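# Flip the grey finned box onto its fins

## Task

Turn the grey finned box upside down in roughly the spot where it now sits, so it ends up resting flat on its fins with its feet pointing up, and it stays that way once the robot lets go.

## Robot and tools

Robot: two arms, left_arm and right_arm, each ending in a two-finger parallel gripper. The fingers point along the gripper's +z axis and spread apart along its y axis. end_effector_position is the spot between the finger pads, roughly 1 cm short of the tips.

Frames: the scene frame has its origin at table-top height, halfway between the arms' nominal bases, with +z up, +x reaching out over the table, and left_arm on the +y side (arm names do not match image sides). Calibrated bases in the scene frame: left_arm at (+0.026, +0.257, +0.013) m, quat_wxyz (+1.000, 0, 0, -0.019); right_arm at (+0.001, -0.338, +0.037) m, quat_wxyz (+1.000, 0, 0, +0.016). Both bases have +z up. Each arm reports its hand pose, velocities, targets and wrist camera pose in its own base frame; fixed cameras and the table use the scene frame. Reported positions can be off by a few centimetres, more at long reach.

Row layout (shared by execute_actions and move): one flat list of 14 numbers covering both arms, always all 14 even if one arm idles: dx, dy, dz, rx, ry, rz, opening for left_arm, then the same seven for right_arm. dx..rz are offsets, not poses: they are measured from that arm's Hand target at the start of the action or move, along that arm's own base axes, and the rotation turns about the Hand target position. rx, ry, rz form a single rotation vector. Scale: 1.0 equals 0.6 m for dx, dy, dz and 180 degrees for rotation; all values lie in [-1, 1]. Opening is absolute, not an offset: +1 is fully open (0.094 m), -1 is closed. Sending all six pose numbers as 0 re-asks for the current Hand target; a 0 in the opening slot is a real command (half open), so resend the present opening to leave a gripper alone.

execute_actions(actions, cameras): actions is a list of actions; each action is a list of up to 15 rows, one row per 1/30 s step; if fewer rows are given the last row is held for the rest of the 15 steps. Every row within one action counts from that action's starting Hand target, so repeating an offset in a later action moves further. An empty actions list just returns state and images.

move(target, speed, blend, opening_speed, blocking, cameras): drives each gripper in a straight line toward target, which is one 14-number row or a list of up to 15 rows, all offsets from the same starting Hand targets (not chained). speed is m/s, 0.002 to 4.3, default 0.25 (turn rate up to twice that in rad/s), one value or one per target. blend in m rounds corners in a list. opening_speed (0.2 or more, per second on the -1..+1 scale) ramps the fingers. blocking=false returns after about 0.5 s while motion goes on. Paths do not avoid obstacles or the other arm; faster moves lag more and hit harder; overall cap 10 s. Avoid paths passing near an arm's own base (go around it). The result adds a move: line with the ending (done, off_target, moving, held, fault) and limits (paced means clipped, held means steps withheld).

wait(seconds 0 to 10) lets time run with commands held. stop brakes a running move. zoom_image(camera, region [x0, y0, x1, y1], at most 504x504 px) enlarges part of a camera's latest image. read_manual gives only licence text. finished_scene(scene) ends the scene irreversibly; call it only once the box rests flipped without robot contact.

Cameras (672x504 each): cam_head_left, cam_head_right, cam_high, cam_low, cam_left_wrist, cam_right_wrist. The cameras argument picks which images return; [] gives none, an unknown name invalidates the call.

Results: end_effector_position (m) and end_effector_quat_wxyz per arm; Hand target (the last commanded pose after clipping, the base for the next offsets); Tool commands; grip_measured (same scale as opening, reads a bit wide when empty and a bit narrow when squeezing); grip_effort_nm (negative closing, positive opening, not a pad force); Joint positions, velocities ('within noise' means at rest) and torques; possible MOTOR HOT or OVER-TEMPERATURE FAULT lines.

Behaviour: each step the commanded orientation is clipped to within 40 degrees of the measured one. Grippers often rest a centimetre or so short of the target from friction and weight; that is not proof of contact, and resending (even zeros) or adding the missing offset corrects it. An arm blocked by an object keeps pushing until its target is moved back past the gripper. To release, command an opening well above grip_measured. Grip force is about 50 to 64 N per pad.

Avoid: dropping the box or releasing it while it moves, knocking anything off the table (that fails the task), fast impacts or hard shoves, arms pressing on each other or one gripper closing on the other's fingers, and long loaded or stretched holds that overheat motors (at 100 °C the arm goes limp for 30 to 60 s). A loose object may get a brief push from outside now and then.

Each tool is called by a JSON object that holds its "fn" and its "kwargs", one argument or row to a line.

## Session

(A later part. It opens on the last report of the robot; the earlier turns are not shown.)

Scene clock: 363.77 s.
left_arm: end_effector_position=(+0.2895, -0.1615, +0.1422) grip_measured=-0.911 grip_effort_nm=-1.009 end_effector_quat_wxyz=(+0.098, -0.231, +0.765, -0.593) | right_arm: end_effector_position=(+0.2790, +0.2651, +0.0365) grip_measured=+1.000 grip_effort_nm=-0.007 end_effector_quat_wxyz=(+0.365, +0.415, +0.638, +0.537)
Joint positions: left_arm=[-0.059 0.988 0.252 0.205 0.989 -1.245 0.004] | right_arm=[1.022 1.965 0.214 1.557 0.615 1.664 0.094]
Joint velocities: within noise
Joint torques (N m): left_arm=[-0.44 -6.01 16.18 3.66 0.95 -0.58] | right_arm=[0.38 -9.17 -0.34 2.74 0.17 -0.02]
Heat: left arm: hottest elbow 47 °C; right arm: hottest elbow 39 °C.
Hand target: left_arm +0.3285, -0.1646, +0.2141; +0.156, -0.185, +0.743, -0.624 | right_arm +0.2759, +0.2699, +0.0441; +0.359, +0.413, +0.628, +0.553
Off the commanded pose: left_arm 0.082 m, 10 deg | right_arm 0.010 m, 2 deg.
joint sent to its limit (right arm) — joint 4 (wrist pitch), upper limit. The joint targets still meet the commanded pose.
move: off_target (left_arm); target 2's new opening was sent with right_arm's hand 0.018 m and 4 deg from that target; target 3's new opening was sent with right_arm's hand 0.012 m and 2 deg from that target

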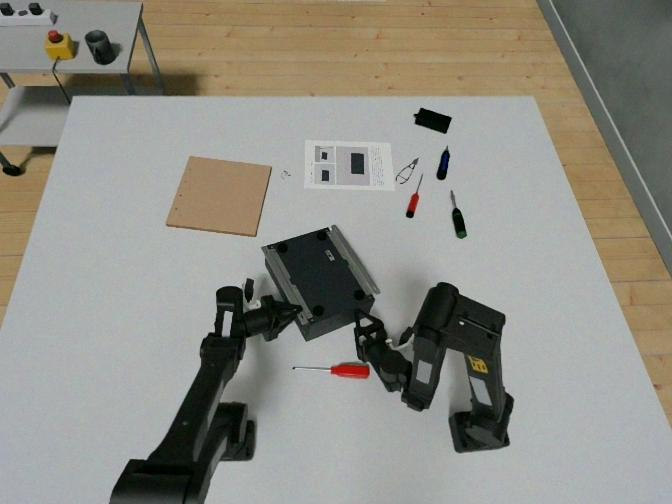

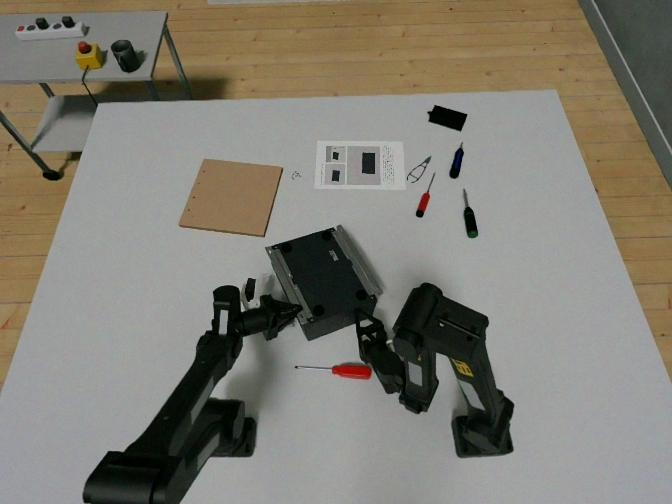

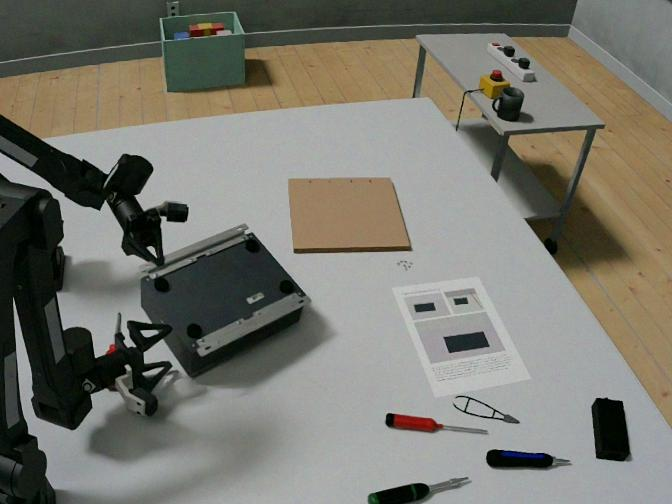

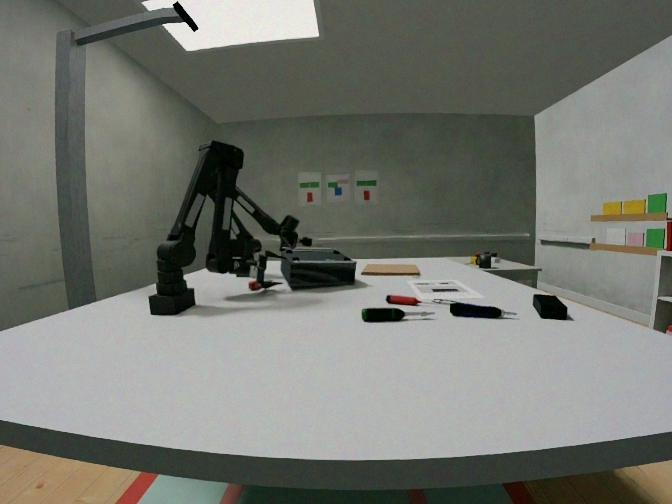

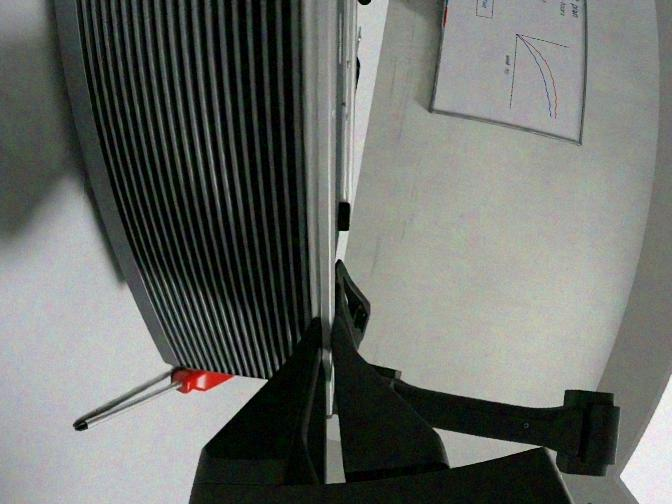

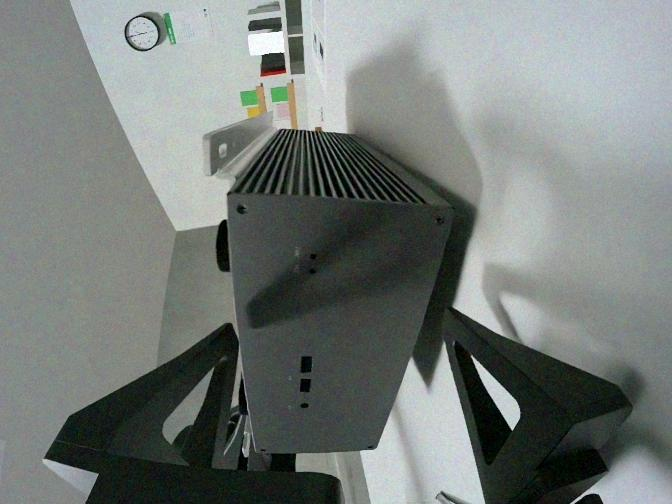

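{"fn": "move", "kwargs": {
  "target": [
    [0.075,0.02,0,0,0,0,-1,0,0,0,0,0,0,1],
    [0.075,0.02,0,0,0,0,-1,0.05,-0.1,0.12,0,0,0,1],
    [0.06,0.02,-0.14,0,0,0,-1,0.1,-0.25,0.25,0,0,0,1]
  ],
  "speed": [0.06,0.08,0.04]
}}

{"fn": "zoom_image", "kwargs": {
  "camera": "cam_low",
  "region": [260, 220, 380, 310]
}}

Scene clock: 379.80 s.
left_arm: end_effector_position=(+0.3385, -0.1544, +0.0956) grip_measured=-0.911 grip_effort_nm=-1.013 end_effector_quat_wxyz=(+0.120, -0.207, +0.761, -0.602) | right_arm: end_effector_position=(+0.3220, +0.1206, +0.1695) grip_measured=+1.000 grip_effort_nm=-0.002 end_effector_quat_wxyz=(+0.343, +0.422, +0.639, +0.545)
Joint positions: left_arm=[-0.018 1.411 0.303 0.607 1.034 -1.2 0.004] | right_arm=[0.297 0.776 0.122 0.481 -0.126 1.57 0.094]
Joint velocities: within noise
Joint torques (N m): left_arm=[0.09 -7.06 9.05 4.72 0.94 -0.65] | right_arm=[-1.85 -0.56 10.92 1.92 -0.2 -0.23]
Heat: left arm: hottest elbow 54 °C; right arm: hottest elbow 39 °C.
Hand target: left_arm +0.3646, -0.1527, +0.1302; +0.156, -0.185, +0.743, -0.624 | right_arm +0.3360, +0.1200, +0.1941; +0.359, +0.413, +0.628, +0.553
Off the commanded pose: left_arm 0.043 m, 6 deg | right_arm 0.028 m, 3 deg.
move: off_target (left_arm, right_arm)

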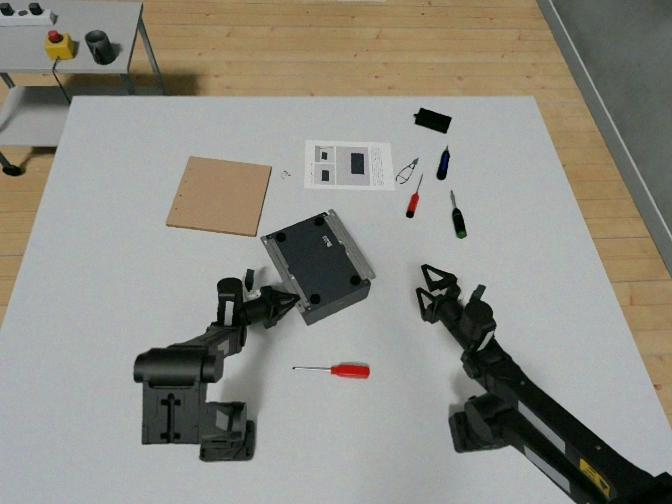

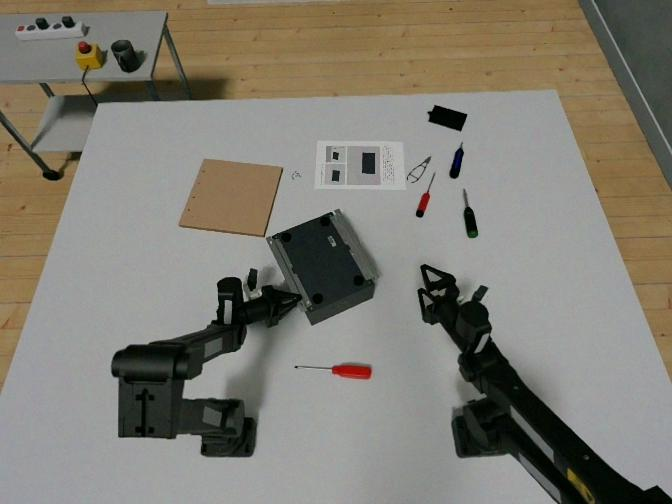

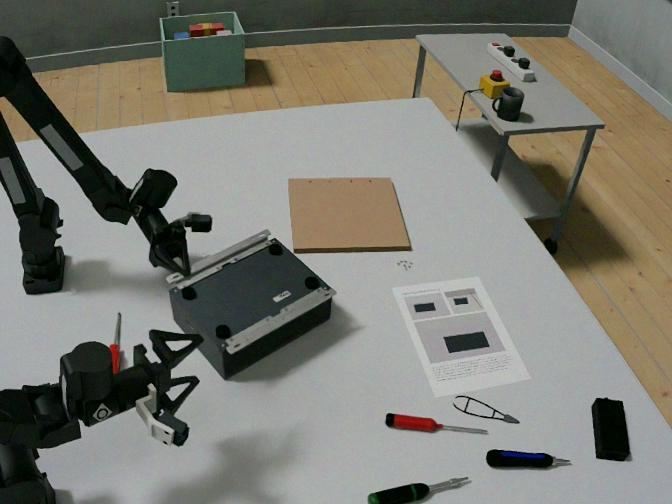

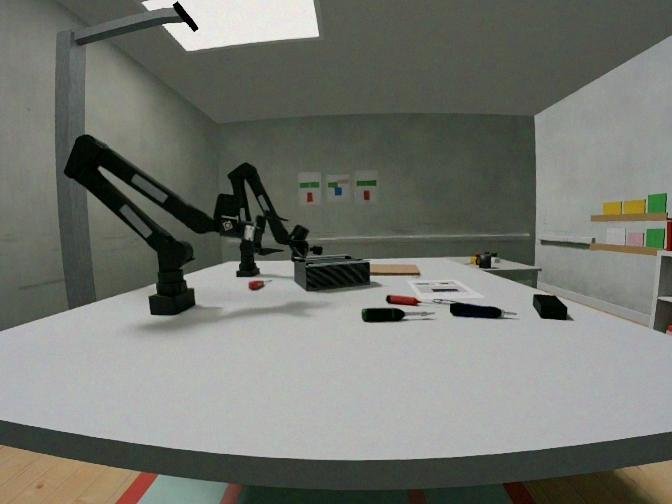

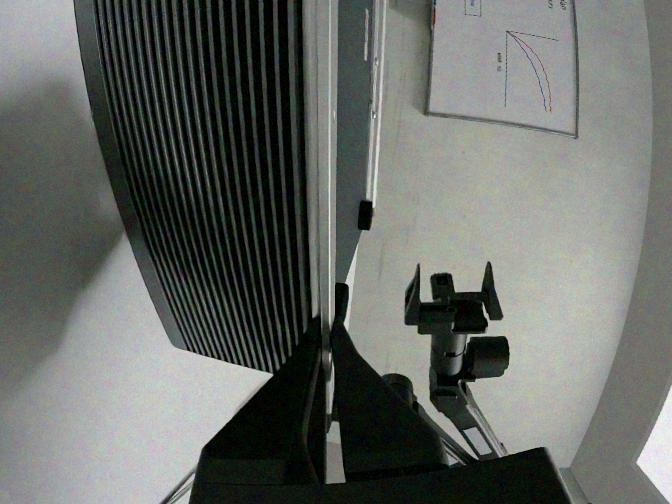

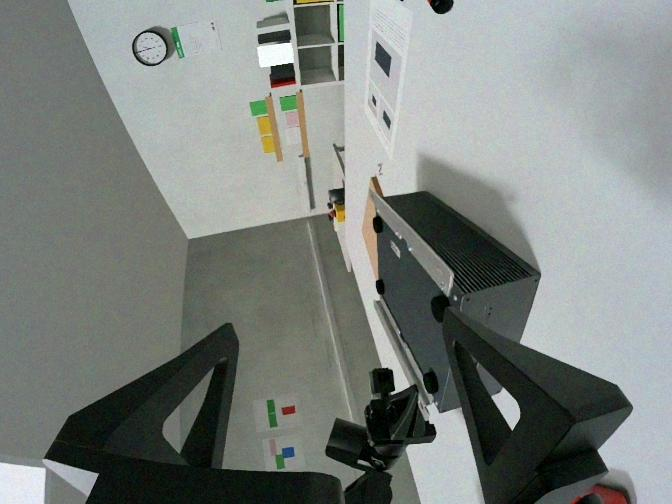

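Scaled by 4.200.

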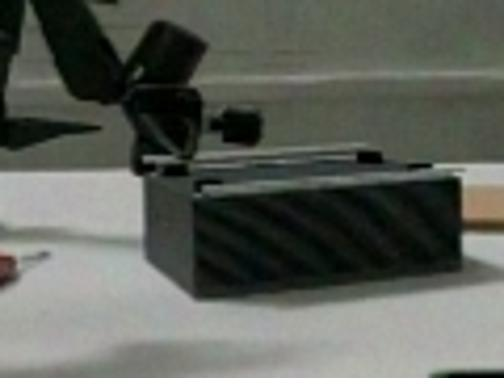

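{"fn": "move", "kwargs": {
  "target": [
    [0,0,0.0,0,0,0,-1,0,0,0,0,0,0,1],
    [0.05,0.07,0.0,0,0,-0.12,-1,0,0,0,0,0,0,1]
  ],
  "speed": 0.06,
  "cameras": ["cam_head_left","cam_left_wrist"]
}}

Scene clock: 394.97 s.
left_arm: end_effector_position=(+0.3656, -0.1109, +0.0966) grip_measured=-0.924 grip_effort_nm=-1.009 end_effector_quat_wxyz=(+0.012, -0.061, +0.780, -0.622) | right_arm: end_effector_position=(+0.3219, +0.1206, +0.1695) grip_measured=+1.000 grip_effort_nm=-0.002 end_effector_quat_wxyz=(+0.343, +0.421, +0.639, +0.545)
Joint positions: left_arm=[0.16 1.674 0.798 -0.957 1.336 0.21 0.004] | right_arm=[0.297 0.776 0.122 0.481 -0.126 1.569 0.094]
Joint velocities: within noise
Joint torques (N m): left_arm=[-1.03 -11.52 11.02 -0.8 2.97 -0.19] | right_arm=[-1.55 -0.44 11.02 2.02 -0.16 -0.22]
Heat: left arm: hottest elbow 52 °C; right arm: hottest elbow 40 °C.
Hand target: left_arm +0.3945, -0.1107, +0.1302; +0.036, -0.043, +0.764, -0.642 | right_arm +0.3360, +0.1200, +0.1941; +0.359, +0.413, +0.628, +0.553
Off the commanded pose: left_arm 0.044 m, 5 deg | right_arm 0.028 m, 3 deg.
move: off_target (left_arm, right_arm)
Images, in order (width x height): cam_head_left 672x504, cam_left_wrist 672x504.

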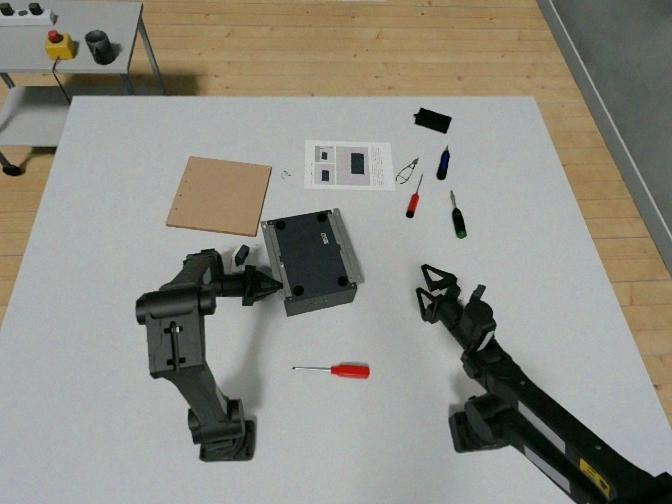

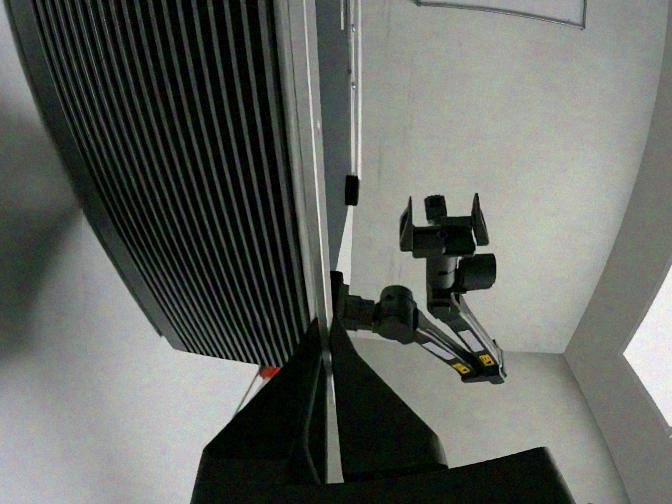

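{"fn": "move", "kwargs": {
  "target": [
    [-0.06,-0.075,0.0,0,0,0,-1,0,0,0,0,0,0,1],
    [-0.06,-0.065,-0.05,0,0,0,-1,0,0,0,0,0,0,1]
  ],
  "speed": 0.05,
  "cameras": ["cam_head_left","cam_low"]
}}

{"fn": "zoom_image", "kwargs": {
  "camera": "cam_low",
  "region": [260, 220, 380, 310]
}}

Scene clock: 403.53 s.
left_arm: end_effector_position=(+0.3529, -0.1427, +0.0893) grip_measured=-0.938 grip_effort_nm=-1.009 end_effector_quat_wxyz=(+0.031, -0.056, +0.770, -0.635) | right_arm: end_effector_position=(+0.3215, +0.1204, +0.1703) grip_measured=+1.000 grip_effort_nm=-0.002 end_effector_quat_wxyz=(+0.344, +0.421, +0.638, +0.545)
Joint positions: left_arm=[0.076 1.592 0.631 -0.382 1.372 -0.255 0.003] | right_arm=[0.296 0.77 0.122 0.476 -0.126 1.569 0.094]
Joint velocities: within noise
Joint torques (N m): left_arm=[-2.37 -9.29 6.65 1.73 1.48 -0.32] | right_arm=[-1.96 0.5 10.92 2.11 -0.16 -0.21]
Heat: left arm: hottest elbow 51 °C; right arm: hottest elbow 41 °C.
Hand target: left_arm +0.3586, -0.1496, +0.1002; +0.036, -0.043, +0.764, -0.642 | right_arm +0.3360, +0.1199, +0.1942; +0.359, +0.413, +0.628, +0.553
Off the commanded pose: left_arm 0.014 m, 2 deg | right_arm 0.028 m, 3 deg.
move: off_target (left_arm, right_arm)
Images, in order (width x height): cam_head_left 672x504, cam_low 672x504.

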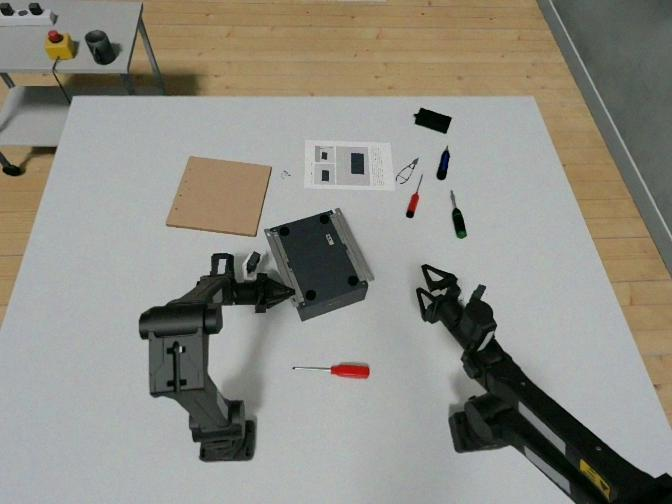

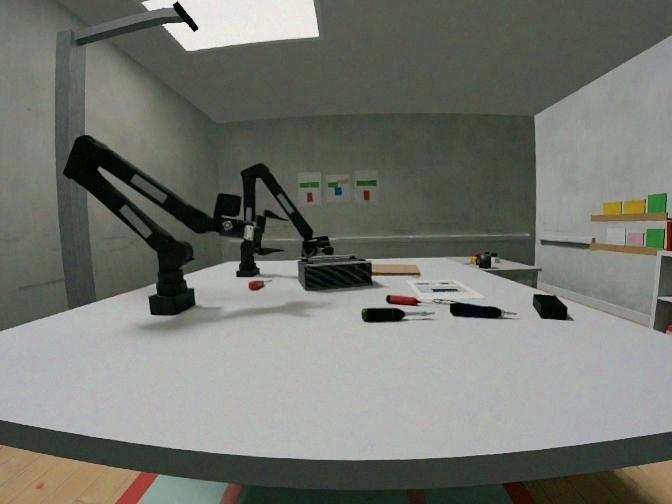

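Scaled by 4.200.

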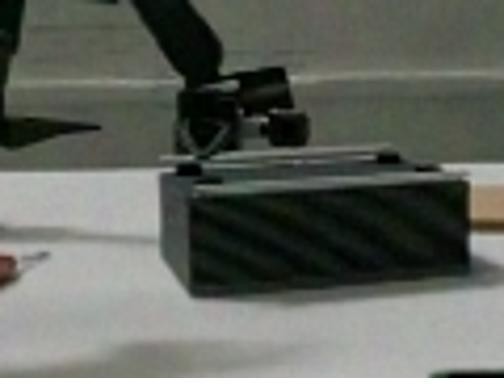

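{"fn": "move", "kwargs": {
  "target": [
    [-0.005,0.01,-0.025,0,0,0,-1,0,0,0,0,0,0,1],
    [-0.008,0.012,-0.025,0,0,0,-0.4,0,0,0,0,0,0,1],
    [-0.012,0.012,-0.02,0,0,0,-0.1,0,0,0,0,0,0,1],
    [-0.04,0.18,-0.02,0,0,0,-0.1,0,0,0,0,0,0,1],
    [-0.05,0.28,0.15,0,0,0,-0.1,0,0,0,0,0,0,1]
  ],
  "speed": 0.07,
  "opening_speed": 0.8
}}

{"fn": "zoom_image", "kwargs": {
  "camera": "cam_low",
  "region": [260, 220, 380, 310]
}}

Scene clock: 423.97 s.
left_arm: end_effector_position=(+0.3221, +0.0101, +0.1798) grip_measured=-0.103 grip_effort_nm=0.159 end_effector_quat_wxyz=(+0.084, -0.092, +0.801, -0.585) | right_arm: end_effector_position=(+0.3215, +0.1204, +0.1703) grip_measured=+1.000 grip_effort_nm=-0.002 end_effector_quat_wxyz=(+0.344, +0.421, +0.638, +0.545)
Joint positions: left_arm=[0.543 1.515 0.882 -1.667 1.155 0.801 0.042] | right_arm=[0.296 0.77 0.122 0.476 -0.126 1.569 0.094]
Joint velocities: within noise
Joint torques (N m): left_arm=[0.03 -8.82 8.75 -0.98 0.46 -0.24] | right_arm=[-2.14 0.32 11 1.92 -0.18 -0.22]
Heat: left arm: hottest elbow 47 °C; right arm: hottest elbow 43 °C.
Hand target: left_arm +0.3286, +0.0184, +0.1902; +0.036, -0.043, +0.764, -0.642 | right_arm +0.3360, +0.1199, +0.1941; +0.359, +0.413, +0.628, +0.553
Off the commanded pose: left_arm 0.015 m, 11 deg | right_arm 0.028 m, 3 deg.
joint sent to its limit (left arm) — joint 4 (wrist pitch), lower limit. The joint targets are off in orientation, not in position.
move: off_target (left_arm, right_arm)

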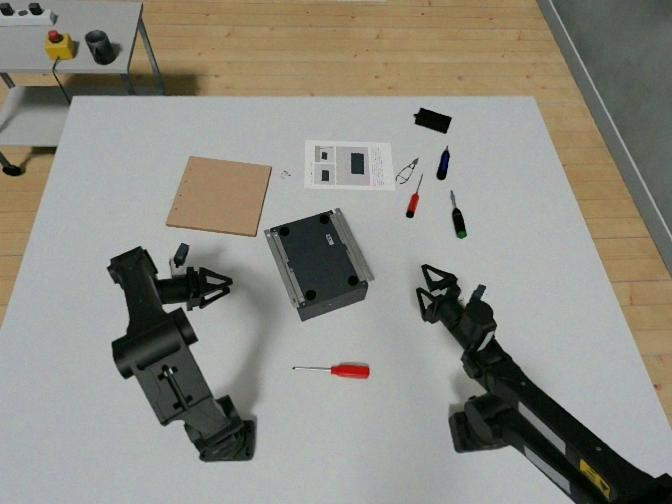

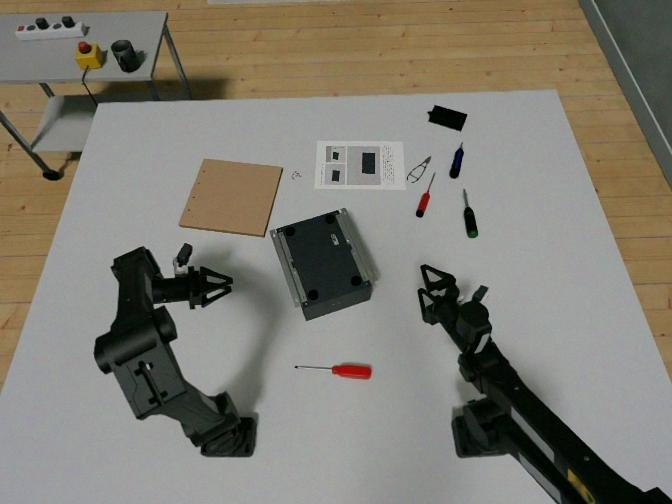

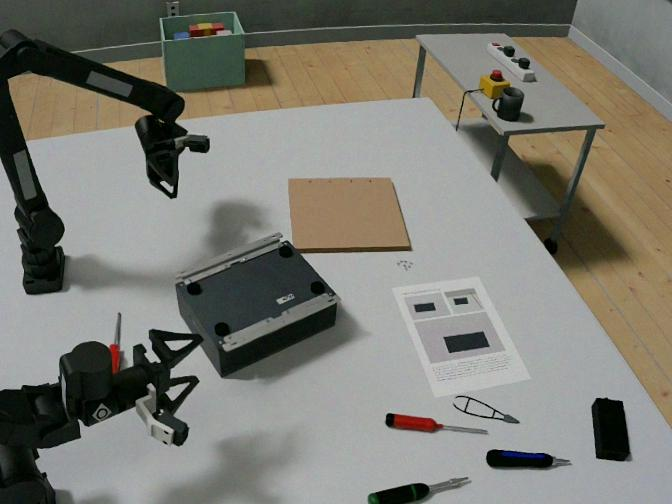

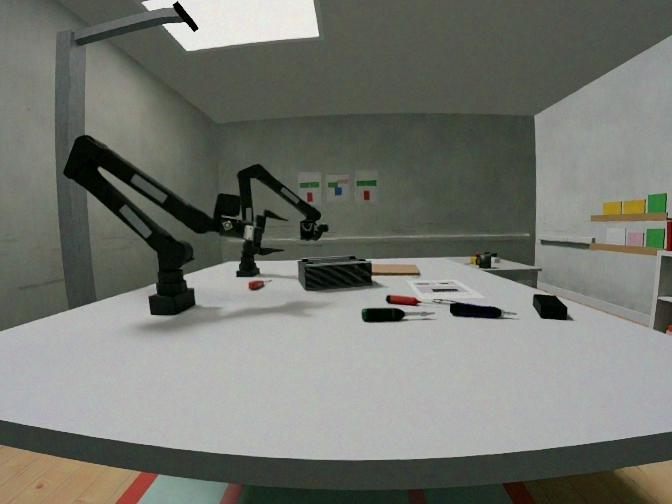

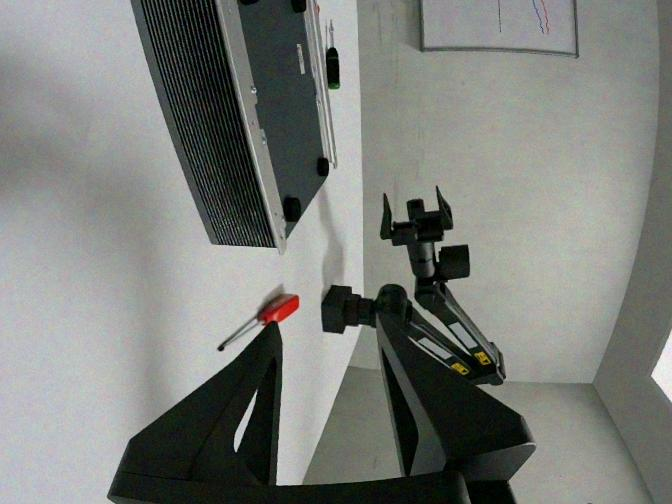

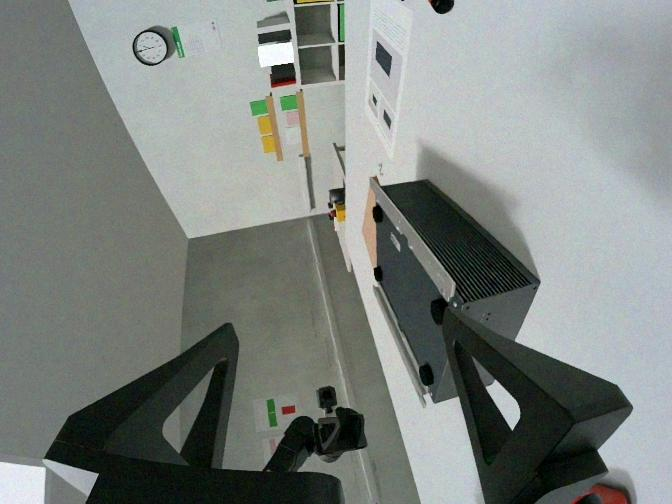

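Scaled by 4.200.

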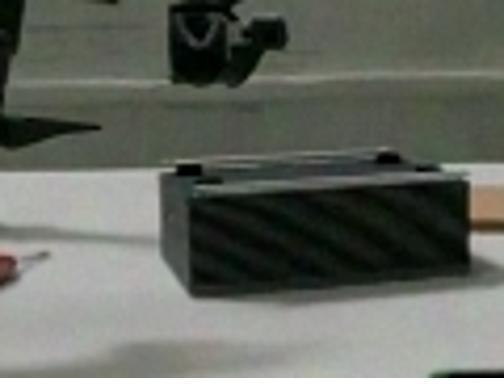

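{"fn": "finished_scene", "kwargs": {
  "scene": 2
}}

The scene is finished: the task was done.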